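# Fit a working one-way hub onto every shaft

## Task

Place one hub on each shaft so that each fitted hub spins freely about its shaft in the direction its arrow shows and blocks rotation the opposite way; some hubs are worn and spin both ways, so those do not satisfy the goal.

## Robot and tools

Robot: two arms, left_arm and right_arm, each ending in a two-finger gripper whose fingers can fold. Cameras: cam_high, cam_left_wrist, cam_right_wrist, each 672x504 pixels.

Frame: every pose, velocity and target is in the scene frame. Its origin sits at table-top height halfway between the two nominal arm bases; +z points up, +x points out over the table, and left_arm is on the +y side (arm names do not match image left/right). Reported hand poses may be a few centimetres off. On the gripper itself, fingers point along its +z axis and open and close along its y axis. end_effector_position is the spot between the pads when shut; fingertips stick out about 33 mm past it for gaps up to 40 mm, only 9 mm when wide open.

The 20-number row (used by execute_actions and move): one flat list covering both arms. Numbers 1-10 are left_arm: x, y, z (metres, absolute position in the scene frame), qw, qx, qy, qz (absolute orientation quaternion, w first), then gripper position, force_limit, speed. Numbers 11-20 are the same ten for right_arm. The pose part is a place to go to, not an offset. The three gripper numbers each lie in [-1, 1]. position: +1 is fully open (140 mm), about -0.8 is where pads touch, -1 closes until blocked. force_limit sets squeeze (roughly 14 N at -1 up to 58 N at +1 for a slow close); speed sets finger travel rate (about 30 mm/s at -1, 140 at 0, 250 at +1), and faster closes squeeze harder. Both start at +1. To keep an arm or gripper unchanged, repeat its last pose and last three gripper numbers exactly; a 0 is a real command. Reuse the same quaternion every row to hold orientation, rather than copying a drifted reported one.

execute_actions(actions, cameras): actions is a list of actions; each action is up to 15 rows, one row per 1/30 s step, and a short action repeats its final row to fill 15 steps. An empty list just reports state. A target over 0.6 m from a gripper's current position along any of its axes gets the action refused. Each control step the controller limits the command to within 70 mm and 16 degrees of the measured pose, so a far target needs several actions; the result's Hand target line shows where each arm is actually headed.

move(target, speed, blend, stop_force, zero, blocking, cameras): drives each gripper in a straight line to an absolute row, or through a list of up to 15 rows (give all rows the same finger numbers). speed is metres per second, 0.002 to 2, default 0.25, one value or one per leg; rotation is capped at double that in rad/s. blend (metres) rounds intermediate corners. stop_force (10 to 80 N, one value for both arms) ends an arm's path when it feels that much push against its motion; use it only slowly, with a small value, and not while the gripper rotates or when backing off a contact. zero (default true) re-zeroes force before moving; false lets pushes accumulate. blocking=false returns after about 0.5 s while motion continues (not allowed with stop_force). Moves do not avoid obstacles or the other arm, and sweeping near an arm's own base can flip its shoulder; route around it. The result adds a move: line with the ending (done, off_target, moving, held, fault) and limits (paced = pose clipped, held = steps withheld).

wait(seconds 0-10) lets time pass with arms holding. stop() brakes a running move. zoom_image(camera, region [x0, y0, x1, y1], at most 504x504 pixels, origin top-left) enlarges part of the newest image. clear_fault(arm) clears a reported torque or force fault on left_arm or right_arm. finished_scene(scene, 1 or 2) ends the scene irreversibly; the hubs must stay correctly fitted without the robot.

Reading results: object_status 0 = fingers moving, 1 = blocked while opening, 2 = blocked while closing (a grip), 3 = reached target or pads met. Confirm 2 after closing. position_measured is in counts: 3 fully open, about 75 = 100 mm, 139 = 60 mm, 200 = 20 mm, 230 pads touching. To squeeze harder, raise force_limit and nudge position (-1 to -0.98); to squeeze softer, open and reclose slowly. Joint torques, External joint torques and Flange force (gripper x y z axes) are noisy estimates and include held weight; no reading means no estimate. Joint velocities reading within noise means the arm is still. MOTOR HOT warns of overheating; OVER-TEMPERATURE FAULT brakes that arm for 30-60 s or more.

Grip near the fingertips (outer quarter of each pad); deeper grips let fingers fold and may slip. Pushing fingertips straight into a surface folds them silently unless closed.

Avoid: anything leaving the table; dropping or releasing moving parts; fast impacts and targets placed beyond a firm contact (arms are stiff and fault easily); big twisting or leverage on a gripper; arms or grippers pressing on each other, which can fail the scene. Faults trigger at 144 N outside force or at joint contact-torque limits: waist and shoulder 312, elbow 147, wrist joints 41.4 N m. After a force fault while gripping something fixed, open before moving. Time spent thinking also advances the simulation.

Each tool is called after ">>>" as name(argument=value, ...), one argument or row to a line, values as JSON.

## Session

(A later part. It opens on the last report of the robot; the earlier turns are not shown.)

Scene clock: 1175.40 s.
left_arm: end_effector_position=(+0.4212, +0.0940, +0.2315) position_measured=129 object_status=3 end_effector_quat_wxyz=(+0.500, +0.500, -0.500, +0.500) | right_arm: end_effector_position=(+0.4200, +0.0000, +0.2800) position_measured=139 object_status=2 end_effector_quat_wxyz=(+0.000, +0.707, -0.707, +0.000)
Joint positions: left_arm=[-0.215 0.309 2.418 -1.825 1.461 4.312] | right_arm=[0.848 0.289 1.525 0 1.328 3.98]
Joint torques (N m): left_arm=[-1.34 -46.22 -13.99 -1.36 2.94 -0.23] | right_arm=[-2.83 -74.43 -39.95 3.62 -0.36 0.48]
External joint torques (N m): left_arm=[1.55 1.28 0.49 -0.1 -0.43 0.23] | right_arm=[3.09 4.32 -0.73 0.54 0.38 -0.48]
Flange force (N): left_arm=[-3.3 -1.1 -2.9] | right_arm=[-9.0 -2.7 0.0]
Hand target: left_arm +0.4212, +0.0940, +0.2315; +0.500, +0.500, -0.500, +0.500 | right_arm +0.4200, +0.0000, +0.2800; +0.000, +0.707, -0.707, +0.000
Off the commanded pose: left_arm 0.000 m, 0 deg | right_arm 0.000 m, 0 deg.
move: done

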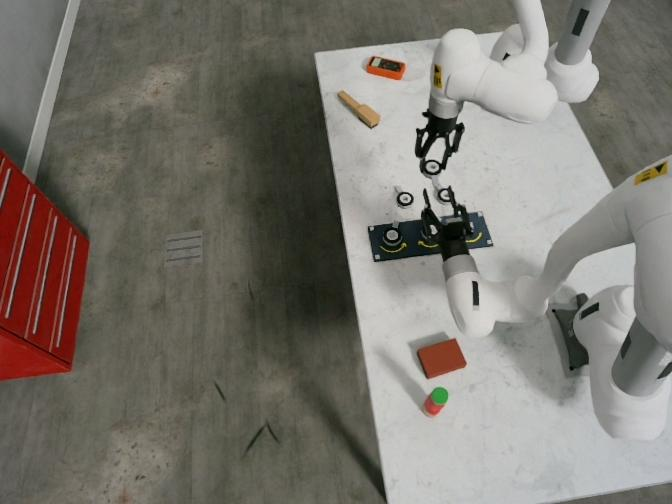

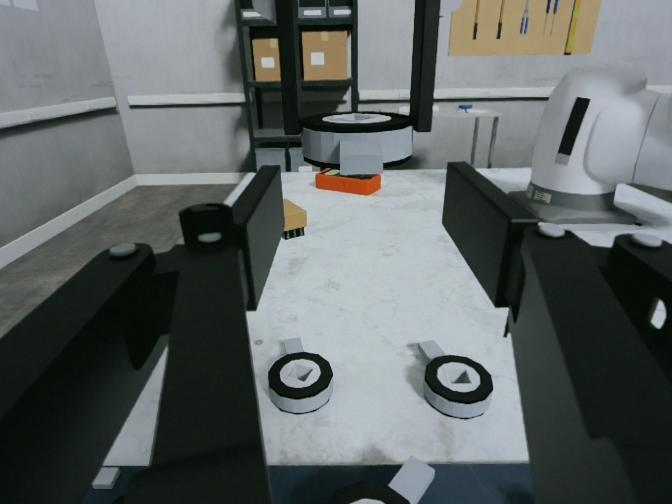

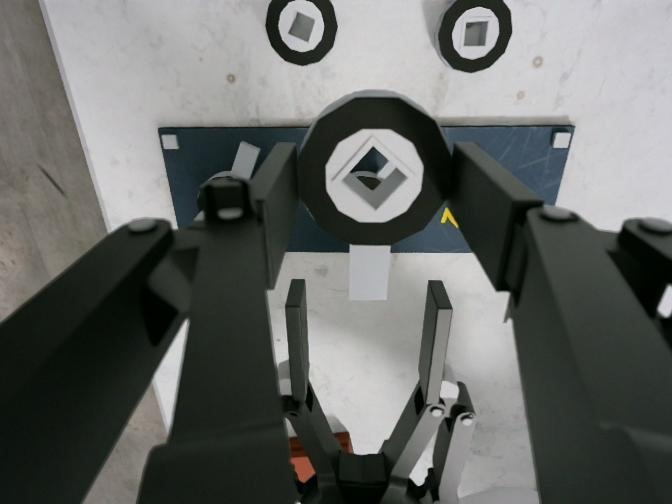

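>>> move(
  target=[0.4212,0.094,0.2410,0.5,0.5,-0.5,0.5,0.0,-0.8,-0.6,0.42,0.0,0.28,0,0.70711,-0.70711,0,-1,-0.01,-1],
  speed=0.04,
)

>>> zoom_image(
  camera="cam_left_wrist",
  region=[240, 90, 480, 270],
)

>>> zoom_image(
  camera="cam_right_wrist",
  region=[260, 80, 480, 500],
)

Scene clock: 1220.30 s.
left_arm: end_effector_position=(+0.4212, +0.0940, +0.2410) position_measured=129 object_status=3 end_effector_quat_wxyz=(+0.500, +0.500, -0.500, +0.500) | right_arm: end_effector_position=(+0.4200, +0.0000, +0.2800) position_measured=139 object_status=2 end_effector_quat_wxyz=(+0.000, +0.707, -0.707, +0.000)
Joint positions: left_arm=[-0.215 0.288 2.414 -1.822 1.454 4.288] | right_arm=[0.848 0.289 1.525 0 1.328 3.98]
Joint torques (N m): left_arm=[-1.39 -44.48 -14.57 -1.63 2.85 -0.43] | right_arm=[-2.45 -74.56 -40.06 3.57 -0.36 0.49]
External joint torques (N m): left_arm=[1.58 0.5 0.09 0.08 -0.36 0.43] | right_arm=[2.79 4.56 -0.57 0.6 0.39 -0.49]
Flange force (N): left_arm=[-2.0 -1.1 -3.4] | right_arm=[-8.8 -3.0 0.3]
Hand target: left_arm +0.4212, +0.0940, +0.2410; +0.500, +0.500, -0.500, +0.500 | right_arm +0.4200, +0.0000, +0.2800; +0.000, +0.707, -0.707, +0.000
Off the commanded pose: left_arm 0.000 m, 0 deg | right_arm 0.000 m, 0 deg.
move: done

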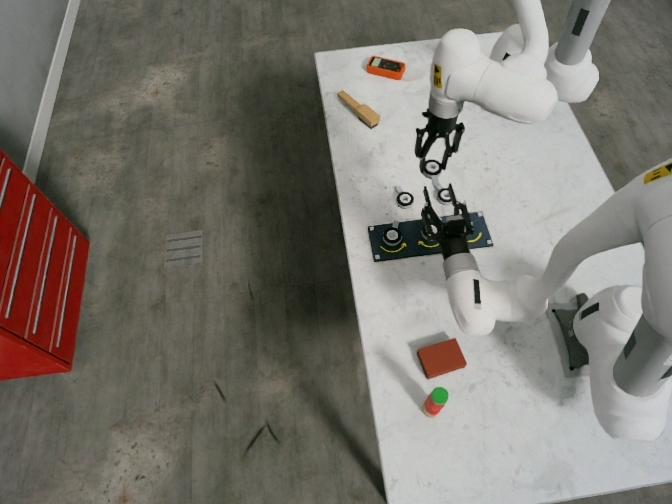

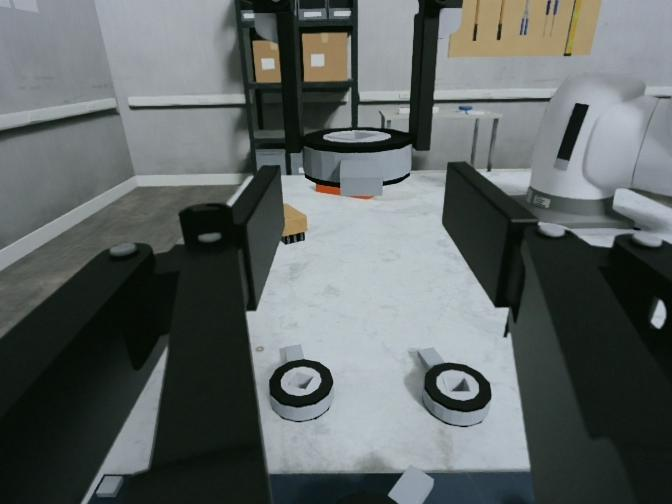

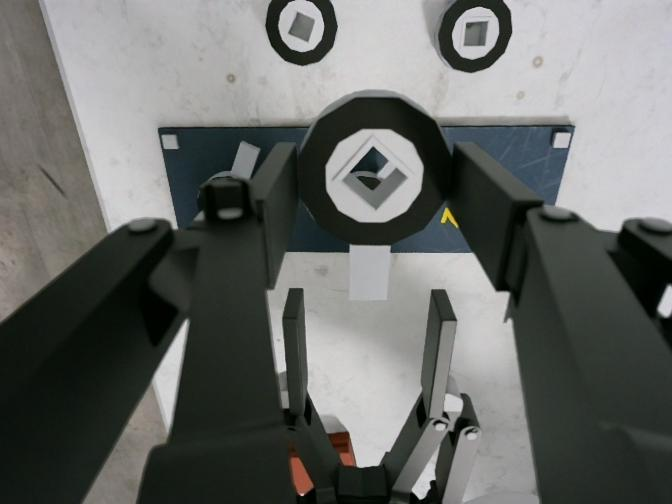

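Scaled by 2.100 from the camera's 672x504 image, which has a finer 960x720 frame.

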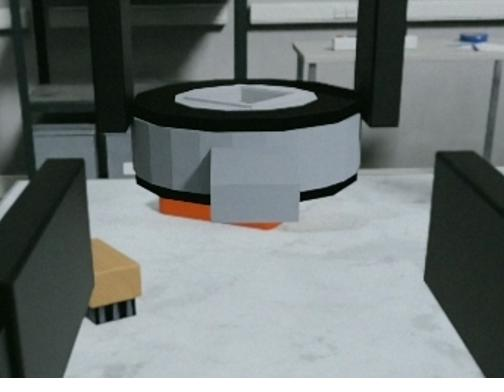

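Scaled by 1.200 from the camera's 672x504 image, which has a finer 960x720 frame.

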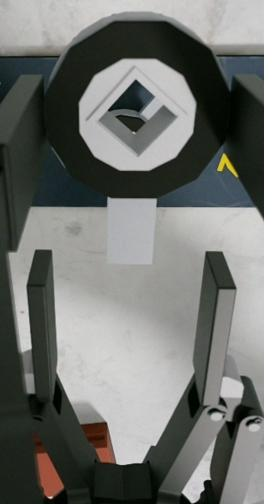

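>>> move(
  target=[0.4216,0.082,0.2440,0.5,0.5,-0.5,0.5,0.0,-0.8,-0.6,0.42,0.0,0.28,0,0.70711,-0.70711,0,-1,-0.01,-1],
  speed=0.04,
)

>>> zoom_image(
  camera="cam_left_wrist",
  region=[240, 90, 480, 270],
)

>>> zoom_image(
  camera="cam_right_wrist",
  region=[250, 200, 490, 380],
)

Scene clock: 1239.23 s.
left_arm: end_effector_position=(+0.4216, +0.0820, +0.2440) position_measured=129 object_status=3 end_effector_quat_wxyz=(+0.500, +0.500, -0.500, +0.500) | right_arm: end_effector_position=(+0.4200, +0.0000, +0.2800) position_measured=139 object_status=2 end_effector_quat_wxyz=(+0.000, +0.707, -0.707, +0.000)
Joint positions: left_arm=[-0.242 0.285 2.408 -1.846 1.441 4.281] | right_arm=[0.848 0.289 1.525 0 1.328 3.98]
Joint torques (N m): left_arm=[-2.26 -44.95 -15.4 -1.6 2.84 -0.21] | right_arm=[-3.12 -74.74 -39.77 3.62 -0.42 0.46]
External joint torques (N m): left_arm=[2.45 1.13 0.42 -0.01 -0.36 0.21] | right_arm=[3.61 4.58 -0.88 0.54 0.44 -0.46]
Flange force (N): left_arm=[-2.9 -2.0 -5.1] | right_arm=[-10.1 -2.6 -0.1]
Hand target: left_arm +0.4216, +0.0820, +0.2440; +0.500, +0.500, -0.500, +0.500 | right_arm +0.4200, +0.0000, +0.2800; +0.000, +0.707, -0.707, +0.000
Off the commanded pose: left_arm 0.000 m, 0 deg | right_arm 0.000 m, 0 deg.
move: done

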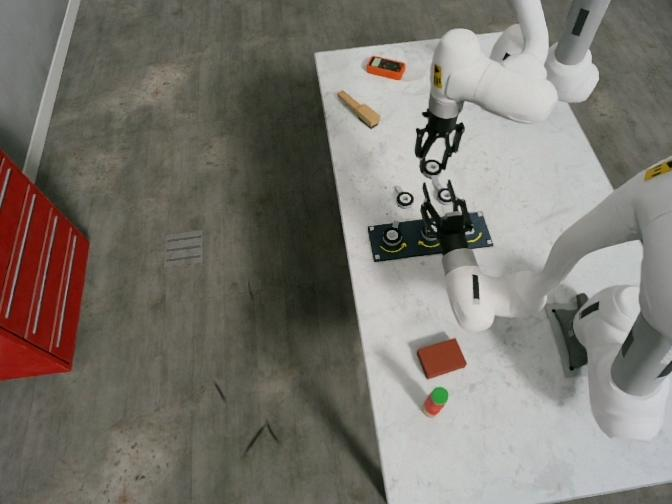

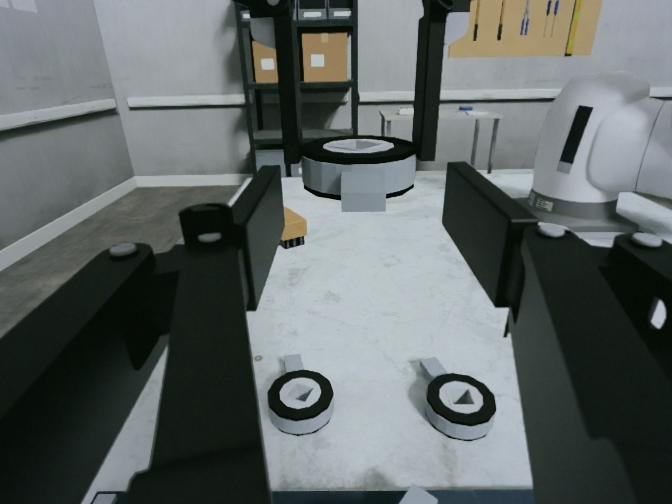

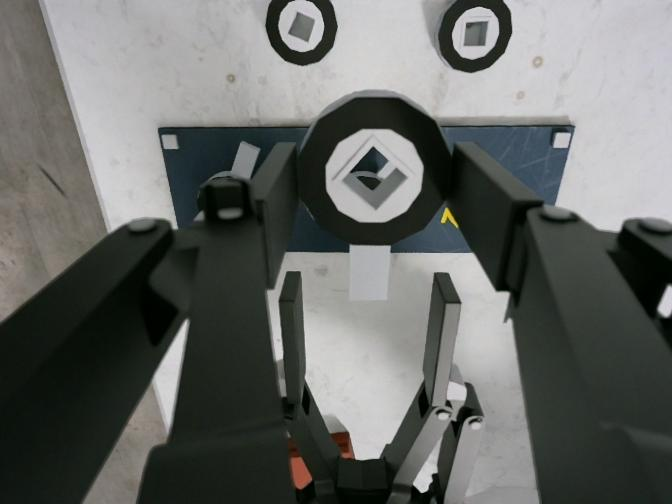

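Scaled by 2.100 from the camera's 672x504 image, which has a finer 960x720 frame.

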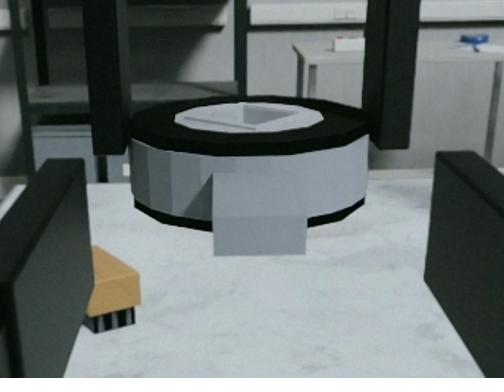

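Scaled by 2.100 from the camera's 672x504 image, which has a finer 960x720 frame.

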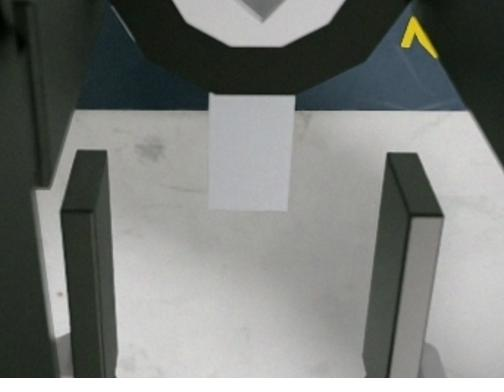

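>>> move(
  target=[0.4216,0.0675,0.2440,0.5,0.5,-0.5,0.5,0.0,-0.8,-0.6,0.42,0.0,0.28,0,0.70711,-0.70711,0,-1,-0.01,-1],
  speed=0.03,
)

>>> zoom_image(
  camera="cam_left_wrist",
  region=[240, 90, 480, 270],
)

>>> zoom_image(
  camera="cam_right_wrist",
  region=[250, 200, 490, 380],
)

Scene clock: 1264.33 s.
left_arm: end_effector_position=(+0.4216, +0.0675, +0.2440) position_measured=129 object_status=3 end_effector_quat_wxyz=(+0.500, +0.500, -0.500, +0.500) | right_arm: end_effector_position=(+0.4200, +0.0000, +0.2800) position_measured=139 object_status=2 end_effector_quat_wxyz=(+0.000, +0.707, -0.707, +0.000)
Joint positions: left_arm=[-0.275 0.288 2.402 -1.876 1.426 4.283] | right_arm=[0.848 0.289 1.525 0 1.328 3.98]
Joint torques (N m): left_arm=[0.25 -46.15 -15.59 -1.66 2.75 -0.23] | right_arm=[-2.96 -74.73 -39.92 3.56 -0.4 0.53]
External joint torques (N m): left_arm=[-0.05 1.45 0.42 0.01 -0.26 0.23] | right_arm=[3.21 4.7 -0.71 0.59 0.42 -0.53]
Flange force (N): left_arm=[-3.6 -0.5 0.6] | right_arm=[-9.5 -3.0 0.2]
Hand target: left_arm +0.4216, +0.0675, +0.2440; +0.500, +0.500, -0.500, +0.500 | right_arm +0.4200, +0.0000, +0.2800; +0.000, +0.707, -0.707, +0.000
Off the commanded pose: left_arm 0.000 m, 0 deg | right_arm 0.000 m, 0 deg.
move: done

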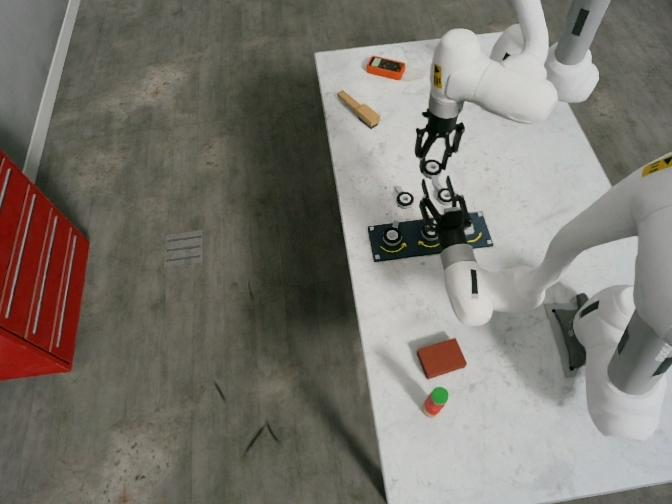

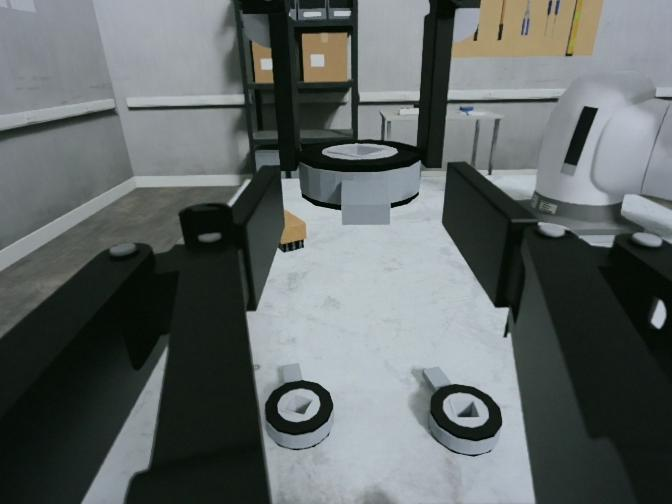

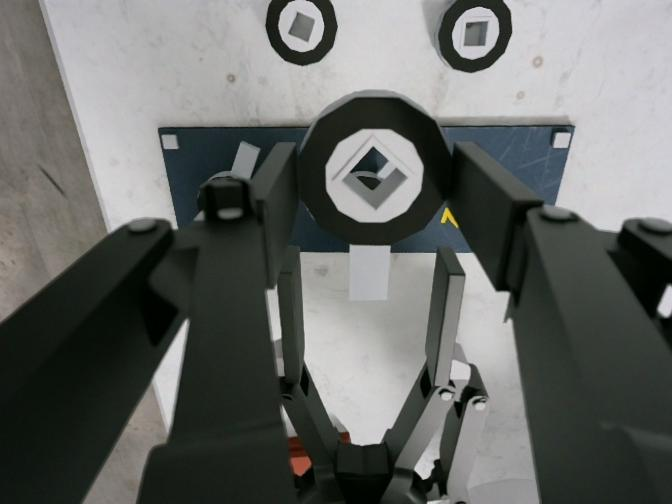

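Scaled by 2.100 from the camera's 672x504 image, which has a finer 960x720 frame.

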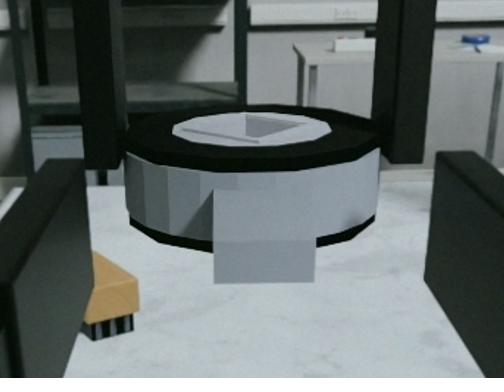

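Scaled by 2.100 from the camera's 672x504 image, which has a finer 960x720 frame.

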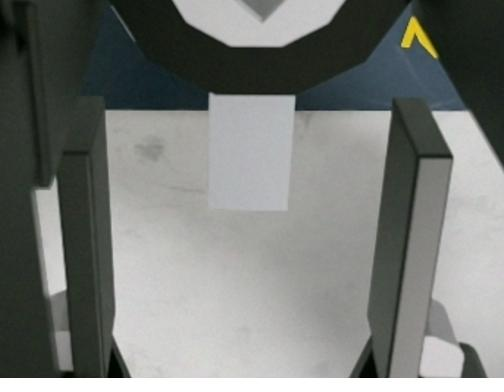

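>>> move(
  target=[0.4216,0.0675,0.2440,0.5,0.5,-0.5,0.5,-1,0.0,-1,0.42,0.0,0.28,0,0.70711,-0.70711,0,-1,-0.01,-1],
  speed=0.03,
)

>>> wait(
  seconds=1,
)

>>> zoom_image(
  camera="cam_left_wrist",
  region=[240, 90, 480, 270],
)

>>> zoom_image(
  camera="cam_right_wrist",
  region=[250, 50, 500, 300],
)

Scene clock: 1278.17 s.
left_arm: end_effector_position=(+0.4216, +0.0675, +0.2440) position_measured=205 object_status=0 end_effector_quat_wxyz=(+0.500, +0.500, -0.500, +0.500) | right_arm: end_effector_position=(+0.4200, +0.0000, +0.2800) position_measured=139 object_status=2 end_effector_quat_wxyz=(+0.000, +0.707, -0.707, +0.000)
Joint positions: left_arm=[-0.275 0.288 2.402 -1.876 1.426 4.283] | right_arm=[0.848 0.289 1.525 0 1.328 3.98]
Joint torques (N m): left_arm=[-1.54 -45.46 -16.33 -2.27 2.57 -0.28] | right_arm=[-1.66 -74.67 -39.91 4.23 -0.58 0.65]
External joint torques (N m): left_arm=[1.63 1.29 1.13 0.6 -0.09 0.28] | right_arm=[2.05 4.76 -0.67 -0.07 0.6 -0.65]
Flange force (N): left_arm=[-3.6 -0.9 -4.9] | right_arm=[-8.4 -4.3 -0.1]
Hand target: left_arm +0.4216, +0.0675, +0.2440; +0.500, +0.500, -0.500, +0.500 | right_arm +0.4200, +0.0000, +0.2800; +0.000, +0.707, -0.707, +0.000
Off the commanded pose: left_arm 0.000 m, 0 deg | right_arm 0.000 m, 0 deg.
move: done

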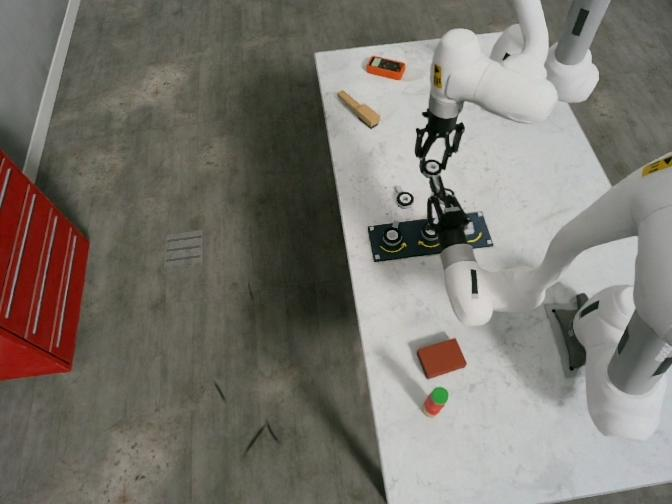

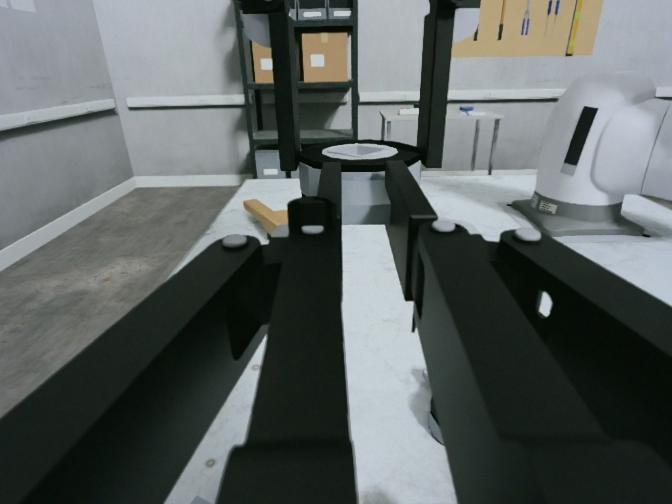

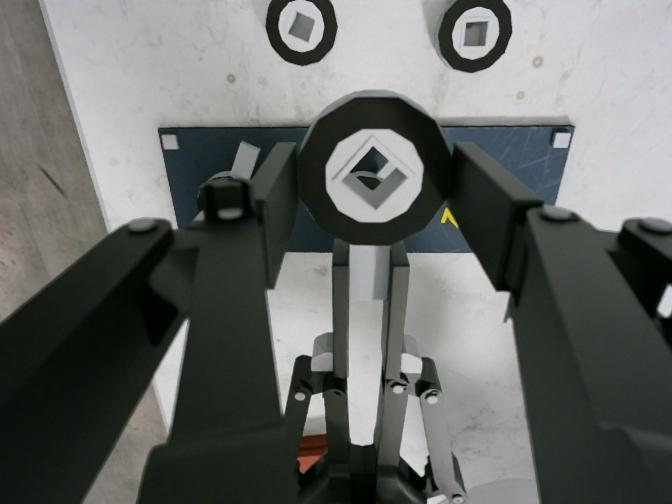

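Scene clock: 1279.17 s.
left_arm: end_effector_position=(+0.4216, +0.0675, +0.2440) position_measured=205 object_status=2 end_effector_quat_wxyz=(+0.500, +0.500, -0.500, +0.500) | right_arm: end_effector_position=(+0.4200, +0.0000, +0.2800) position_measured=139 object_status=2 end_effector_quat_wxyz=(+0.000, +0.707, -0.707, +0.000)
Joint positions: left_arm=[-0.275 0.288 2.402 -1.876 1.426 4.283] | right_arm=[0.848 0.289 1.525 0 1.328 3.98]
Joint torques (N m): left_arm=[-1.45 -45.07 -16.25 -2.17 2.61 -0.3] | right_arm=[-1.97 -74.06 -40.03 4.21 -0.45 0.72]
External joint torques (N m): left_arm=[1.62 0.49 1.11 0.5 -0.12 0.3] | right_arm=[2.22 3.93 -0.63 -0.04 0.48 -0.72]
Flange force (N): left_arm=[-2.0 0.0 -4.9] | right_arm=[-7.4 -3.3 -0.1]
Hand target: left_arm +0.4216, +0.0675, +0.2440; +0.500, +0.500, -0.500, +0.500 | right_arm +0.4200, +0.0000, +0.2800; +0.000, +0.707, -0.707, +0.000
Tool commands: left_gripper/position=-1.0 left_gripper/force_limit=+0.0 left_gripper/speed=-1.0 right_gripper/position=-1.0 right_gripper/force_limit=-0.01 right_gripper/speed=-1.0
Off the commanded pose: left_arm 0.000 m, 0 deg | right_arm 0.000 m, 0 deg.
wait: 1.00 s; at rest by 0.17 s

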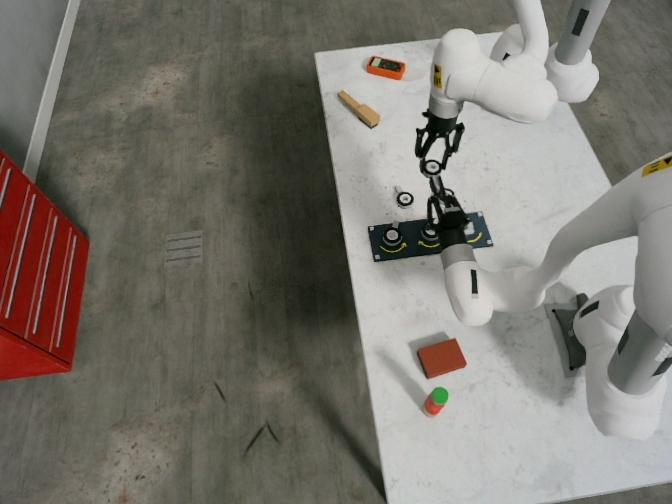

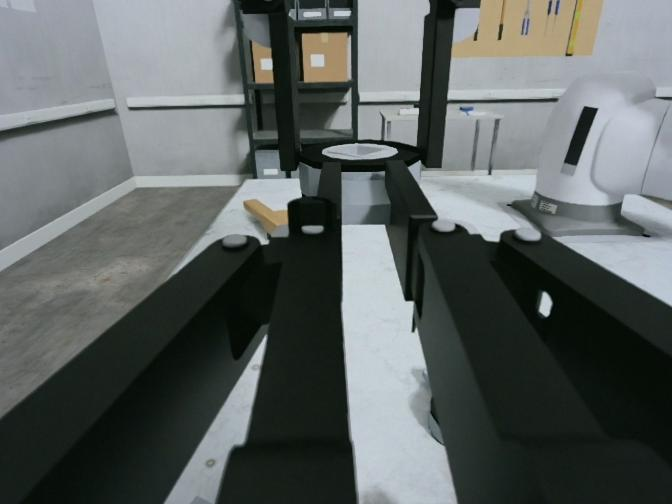

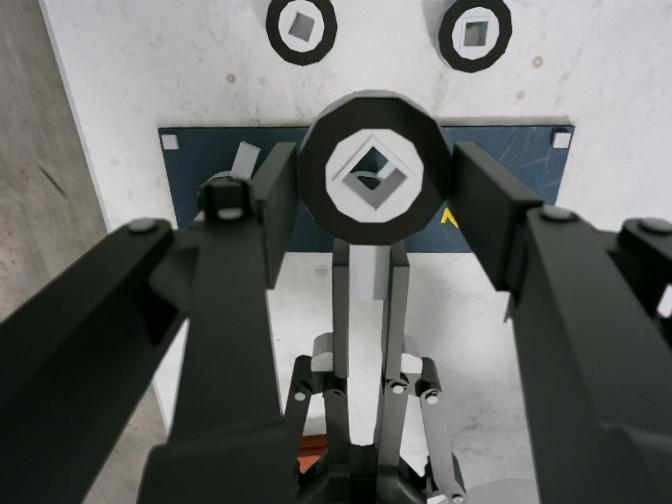

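Scaled by 2.100 from the camera's 672x504 image, which has a finer 960x720 frame.

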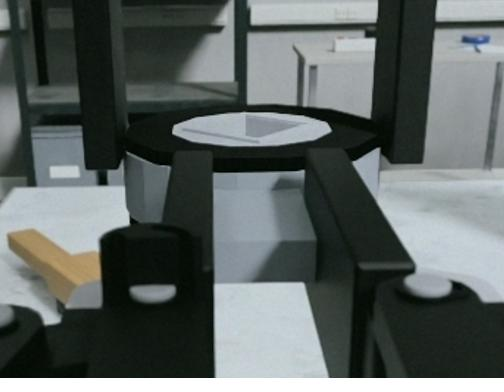

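Scaled by 2.016 from the camera's 672x504 image, which has a finer 960x720 frame.

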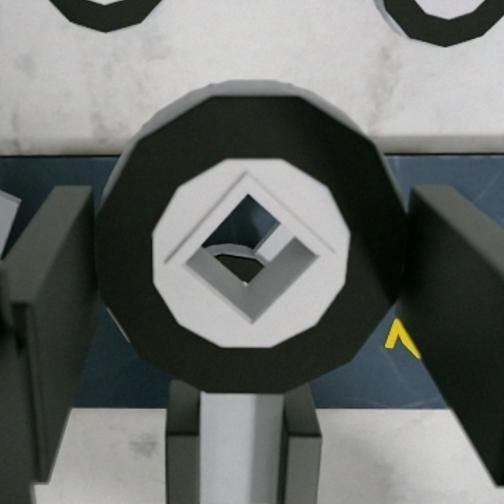

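>>> move(
  target=[
    [0.4216,0.0675,0.2440,0.5,0.5,-0.5,0.5,-1,0.0,-1,0.42,0.0,0.28,0,0.70711,-0.70711,0,0.2,-0.8,-0.9],
    [0.4216,0.0675,0.2440,0.5,0.5,-0.5,0.5,-1,0.0,-1,0.42,0.0,0.42,0,0.70711,-0.70711,0,0.2,-0.8,-0.9],
  ],
  speed=0.1,
)

>>> zoom_image(
  camera="cam_left_wrist",
  region=[240, 90, 480, 270],
)

Scene clock: 1299.90 s.
left_arm: end_effector_position=(+0.4216, +0.0675, +0.2440) position_measured=205 object_status=2 end_effector_quat_wxyz=(+0.500, +0.500, -0.500, +0.500) | right_arm: end_effector_position=(+0.4200, +0.0000, +0.4201) position_measured=104 object_status=3 end_effector_quat_wxyz=(+0.000, +0.707, -0.707, +0.000)
Joint positions: left_arm=[-0.275 0.288 2.402 -1.876 1.426 4.283] | right_arm=[0.848 0.261 1.308 0 1.573 3.98]
Joint torques (N m): left_arm=[-1.44 -47.06 -16.73 -2.27 4.07 -0.23] | right_arm=[-2.57 -70.69 -39.63 3.66 -0.29 0.49]
External joint torques (N m): left_arm=[1.58 2.74 1.54 0.6 -1.58 0.23] | right_arm=[2.75 2.08 -2.24 0.62 0.31 -0.49]
Flange force (N): left_arm=[-5.6 -1.5 -3.2] | right_arm=[-8.6 -3.0 -4.6]
Hand target: left_arm +0.4216, +0.0675, +0.2440; +0.500, +0.500, -0.500, +0.500 | right_arm +0.4200, +0.0000, +0.4200; +0.000, +0.707, -0.707, +0.000
Off the commanded pose: left_arm 0.000 m, 0 deg | right_arm 0.000 m, 0 deg.
move: done

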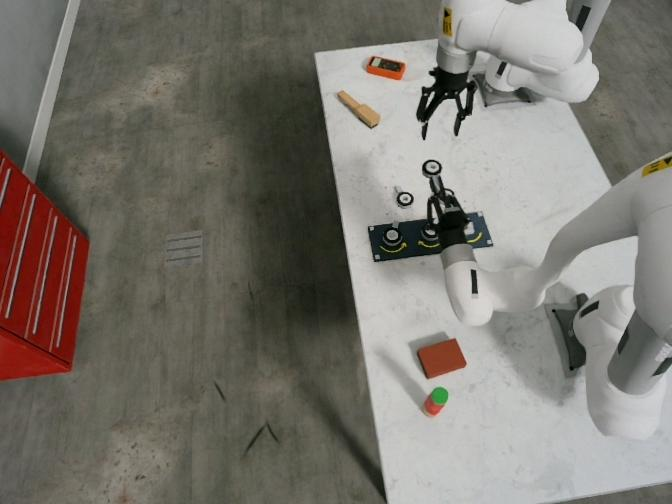

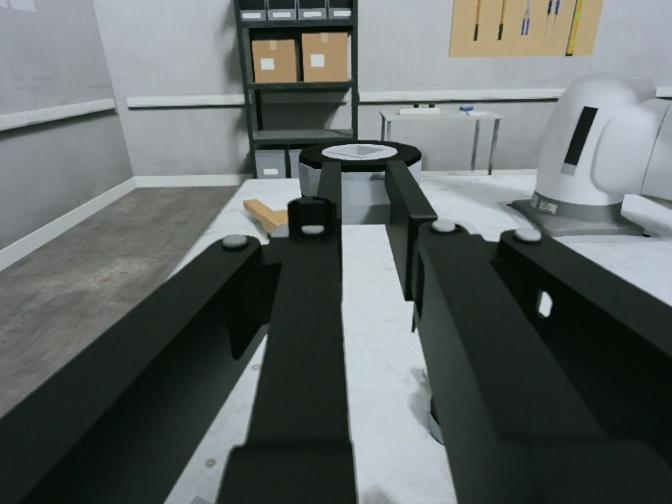

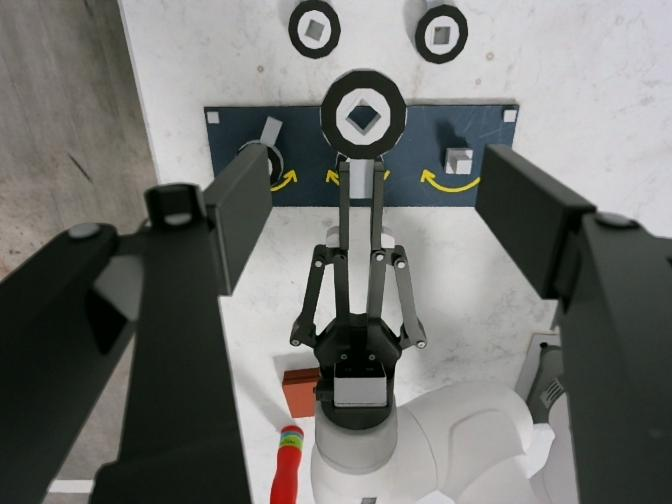

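Scaled by 2.100 from the camera's 672x504 image, which has a finer 960x720 frame.

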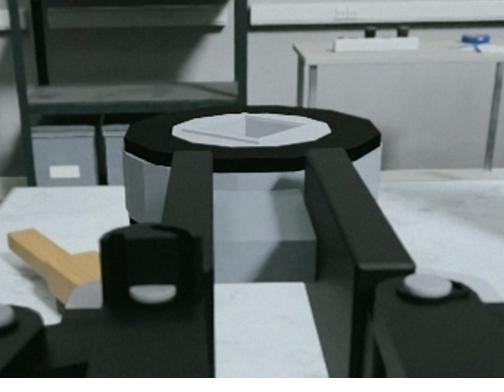

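>>> move(
  target=[
    [0.4216,0.0675,0.2440,0.70711,0.70711,0,0,-1,0.0,-1,0.42,0.0,0.42,0,0.70711,-0.70711,0,0.2,-0.8,-0.9],
    [0.4216,0.0675,0.2440,0.5,0.5,0.5,-0.5,-1,0.0,-1,0.42,0.0,0.42,0,0.70711,-0.70711,0,0.2,-0.8,-0.9],
  ],
  speed=0.22,
  blend=[0.03, 0],
)

>>> zoom_image(
  camera="cam_left_wrist",
  region=[240, 90, 480, 270],
)

>>> zoom_image(
  camera="cam_right_wrist",
  region=[250, 0, 490, 300],
)

Scene clock: 1329.43 s.
left_arm: end_effector_position=(+0.4216, +0.0675, +0.2440) position_measured=205 object_status=2 end_effector_quat_wxyz=(+0.500, +0.500, +0.500, -0.500) | right_arm: end_effector_position=(+0.4200, +0.0000, +0.4200) position_measured=104 object_status=3 end_effector_quat_wxyz=(+0.000, +0.707, -0.707, +0.000)
Joint positions: left_arm=[-0.275 0.288 2.402 -1.876 1.426 1.141] | right_arm=[0.848 0.261 1.308 0 1.573 3.98]
Joint torques (N m): left_arm=[-1.29 -47.43 -16.89 -2.31 4.08 -0.31] | right_arm=[-2.9 -70.77 -39.39 3.7 -0.32 0.59]
External joint torques (N m): left_arm=[1.45 2.98 1.64 0.63 -1.59 0.31] | right_arm=[2.97 2.29 -2.47 0.59 0.35 -0.59]
Flange force (N): left_arm=[6.4 1.4 -2.9] | right_arm=[-9.4 -3.4 -5.1]
Hand target: left_arm +0.4216, +0.0675, +0.2440; +0.500, +0.500, +0.500, -0.500 | right_arm +0.4200, +0.0000, +0.4200; +0.000, +0.707, -0.707, +0.000
Off the commanded pose: left_arm 0.000 m, 0 deg | right_arm 0.000 m, 0 deg.
move: done

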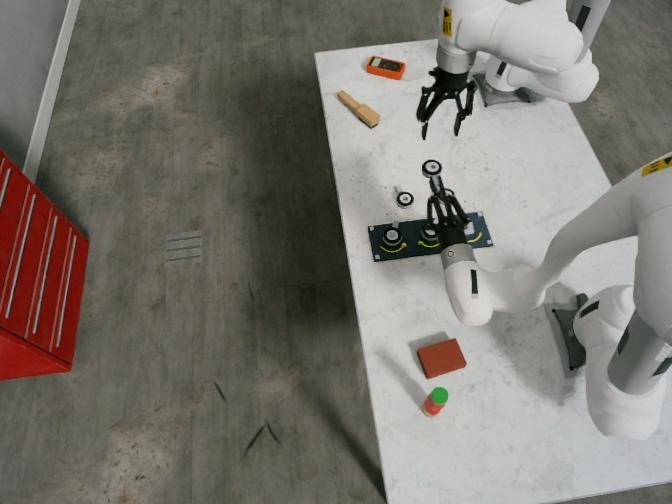

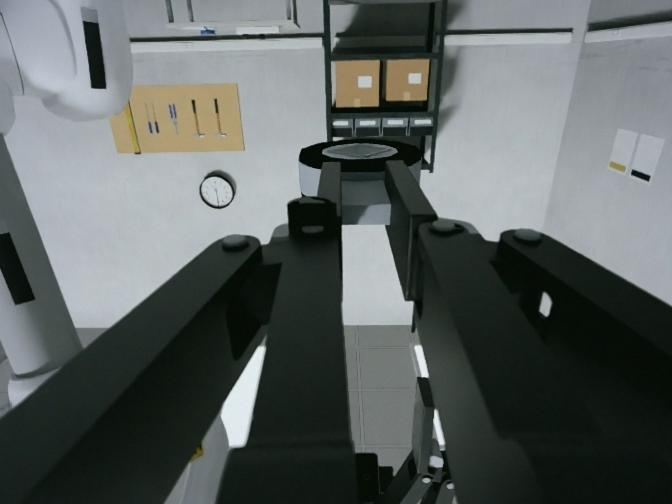

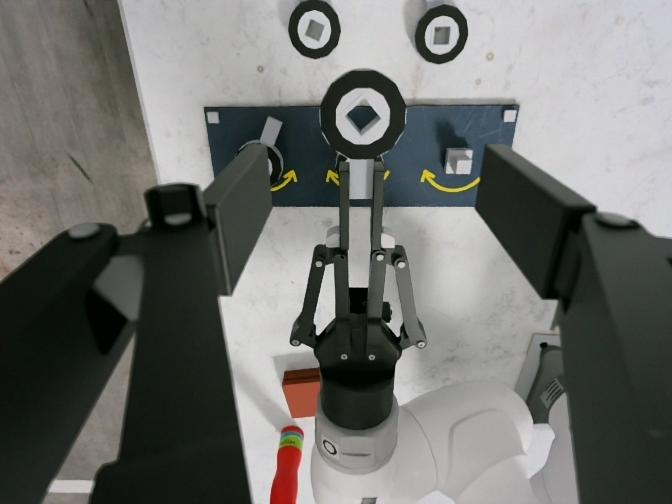

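Scaled by 2.100 from the camera's 672x504 image, which has a finer 960x720 frame.

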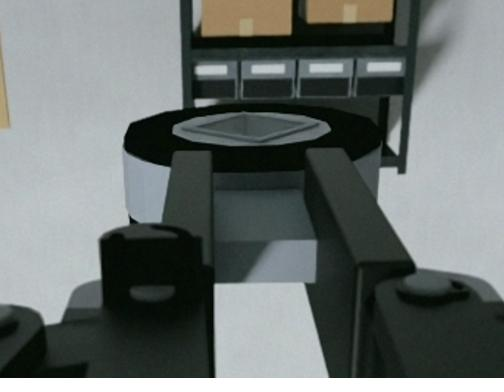

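Scaled by 1.680 from the camera's 672x504 image, which has a finer 960x720 frame.

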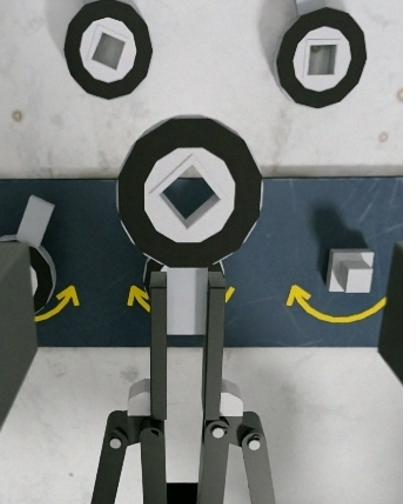

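>>> move(
  target=[
    [0.4216,0.0675,0.2440,0.5,0.5,0.5,-0.5,-1,0.0,-1,0.42,0.0,0.33,0,0.70711,-0.70711,0,0.2,-0.8,-0.9],
    [0.4216,0.0675,0.2440,0.5,0.5,0.5,-0.5,-1,0.0,-1,0.42,0.0,0.328,0,0.70711,-0.70711,0,0.15,-0.8,-0.9],
  ],
  speed=0.1,
  cameras=["cam_left_wrist","cam_right_wrist"],
)

Scene clock: 1342.30 s.
left_arm: end_effector_position=(+0.4216, +0.0675, +0.2440) position_measured=205 object_status=2 end_effector_quat_wxyz=(+0.500, +0.500, +0.500, -0.500) | right_arm: end_effector_position=(+0.4200, +0.0000, +0.3280) position_measured=110 object_status=3 end_effector_quat_wxyz=(+0.000, +0.707, -0.707, +0.000)
Joint positions: left_arm=[-0.275 0.288 2.402 -1.876 1.426 1.141] | right_arm=[0.848 0.273 1.457 0 1.411 3.98]
Joint torques (N m): left_arm=[-1.62 -47.74 -16.86 -2.21 4.07 -0.21] | right_arm=[-2.96 -71.65 -38.71 3.64 -0.39 0.48]
External joint torques (N m): left_arm=[1.79 3.22 1.66 0.55 -1.57 0.21] | right_arm=[3.32 2.3 -2.64 0.59 0.42 -0.48]
Flange force (N): left_arm=[6.7 1.9 -3.5] | right_arm=[-9.9 -3.0 -4.0]
Hand target: left_arm +0.4216, +0.0675, +0.2440; +0.500, +0.500, +0.500, -0.500 | right_arm +0.4200, +0.0000, +0.3280; +0.000, +0.707, -0.707, +0.000
Off the commanded pose: left_arm 0.000 m, 0 deg | right_arm 0.000 m, 0 deg.
move: done
Images, in order (width x height): cam_left_wrist 672x504, cam_right_wrist 672x504.

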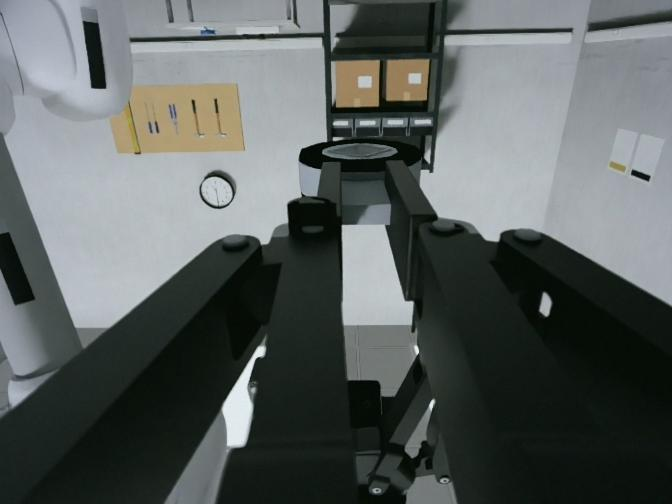

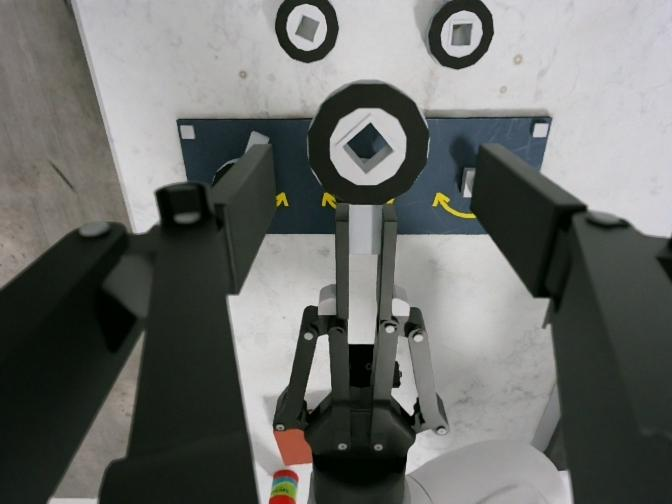

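>>> move(
  target=[
    [0.4216,0.0675,0.2440,0.5,0.5,0.5,-0.5,-1,0.0,-1,0.4205,0.0,0.28,0,0.70711,-0.70711,0,0.15,-0.8,-0.9],
    [0.4216,0.0675,0.2440,0.5,0.5,0.5,-0.5,-1,0.0,-1,0.4205,0.0,0.28,0,0.70711,-0.70711,0,-1,-0.01,-1],
  ],
  speed=0.06,
  cameras=["cam_right_wrist"],
)

>>> wait(
  seconds=1,
  cameras=["cam_left_wrist","cam_right_wrist"],
)

>>> zoom_image(
  camera="cam_right_wrist",
  region=[250, 50, 500, 300],
)

Scene clock: 1356.17 s.
left_arm: end_effector_position=(+0.4216, +0.0675, +0.2440) position_measured=205 object_status=2 end_effector_quat_wxyz=(+0.500, +0.500, +0.500, -0.500) | right_arm: end_effector_position=(+0.4205, +0.0000, +0.2800) position_measured=139 object_status=0 end_effector_quat_wxyz=(+0.000, +0.707, -0.707, +0.000)
Joint positions: left_arm=[-0.275 0.288 2.402 -1.876 1.426 1.141] | right_arm=[0.847 0.289 1.524 0 1.328 3.98]
Joint torques (N m): left_arm=[-1.83 -47.92 -17.16 -2.32 4.51 -0.22] | right_arm=[-2.92 -71.45 -37.75 3.52 -0.56 0.54]
External joint torques (N m): left_arm=[2.01 3.18 2.02 0.65 -2.01 0.22] | right_arm=[3.2 1.23 -2.93 0.64 0.58 -0.54]
Flange force (N): left_arm=[6.4 1.4 -3.9] | right_arm=[-8.9 -2.5 -4.4]
Hand target: left_arm +0.4216, +0.0675, +0.2440; +0.500, +0.500, +0.500, -0.500 | right_arm +0.4205, +0.0000, +0.2800; +0.000, +0.707, -0.707, +0.000
Off the commanded pose: left_arm 0.000 m, 0 deg | right_arm 0.000 m, 0 deg.
move: done
Images, in order (width x height): cam_right_wrist 672x504.

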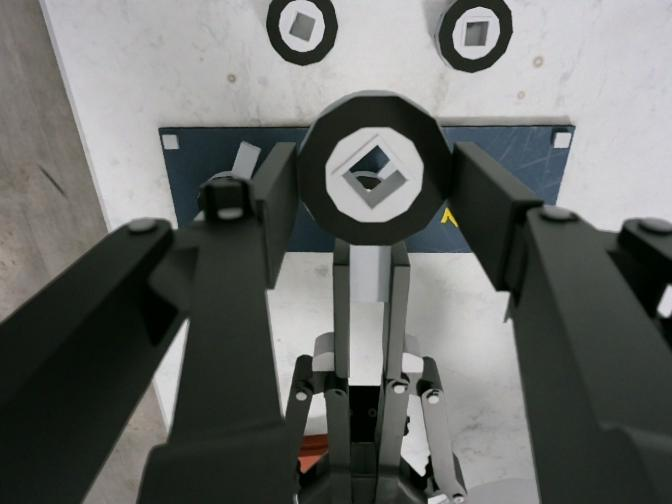

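Scene clock: 1357.17 s.
left_arm: end_effector_position=(+0.4216, +0.0675, +0.2440) position_measured=205 object_status=2 end_effector_quat_wxyz=(+0.500, +0.500, +0.500, -0.500) | right_arm: end_effector_position=(+0.4205, +0.0000, +0.2800) position_measured=139 object_status=2 end_effector_quat_wxyz=(+0.000, +0.707, -0.707, +0.000)
Joint positions: left_arm=[-0.275 0.288 2.402 -1.876 1.426 1.141] | right_arm=[0.847 0.289 1.524 0 1.328 3.98]
Joint torques (N m): left_arm=[-1.77 -47.9 -17.07 -2.23 4.4 -0.27] | right_arm=[-3.1 -71.37 -37.86 3.45 -0.61 0.52]
External joint torques (N m): left_arm=[1.96 3.05 1.81 0.55 -1.89 0.27] | right_arm=[3.33 1.21 -2.79 0.7 0.63 -0.52]
Flange force (N): left_arm=[6.3 1.5 -3.6] | right_arm=[-8.8 -2.2 -4.3]
Hand target: left_arm +0.4216, +0.0675, +0.2440; +0.500, +0.500, +0.500, -0.500 | right_arm +0.4205, +0.0000, +0.2800; +0.000, +0.707, -0.707, +0.000
Tool commands: left_gripper/position=-1.0 left_gripper/force_limit=+0.0 left_gripper/speed=-1.0 right_gripper/position=-1.0 right_gripper/force_limit=-0.01 right_gripper/speed=-1.0
Off the commanded pose: left_arm 0.000 m, 0 deg | right_arm 0.000 m, 0 deg.
wait: 1.00 s; at rest by 0.17 s
Images, in order (width x height): cam_left_wrist 672x504, cam_right_wrist 672x504.

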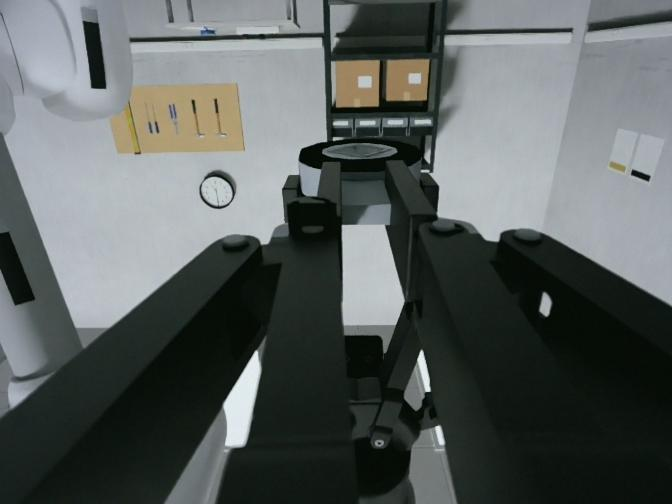

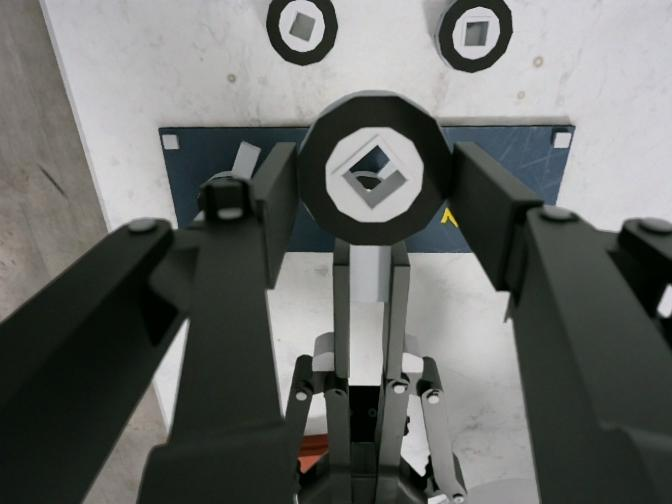

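Scaled by 2.016 from the camera's 672x504 image, which has a finer 960x720 frame.

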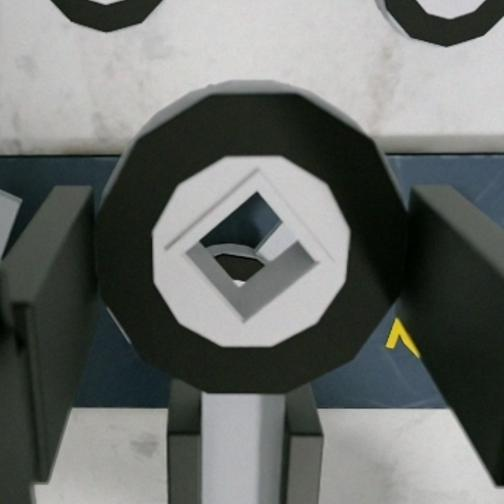

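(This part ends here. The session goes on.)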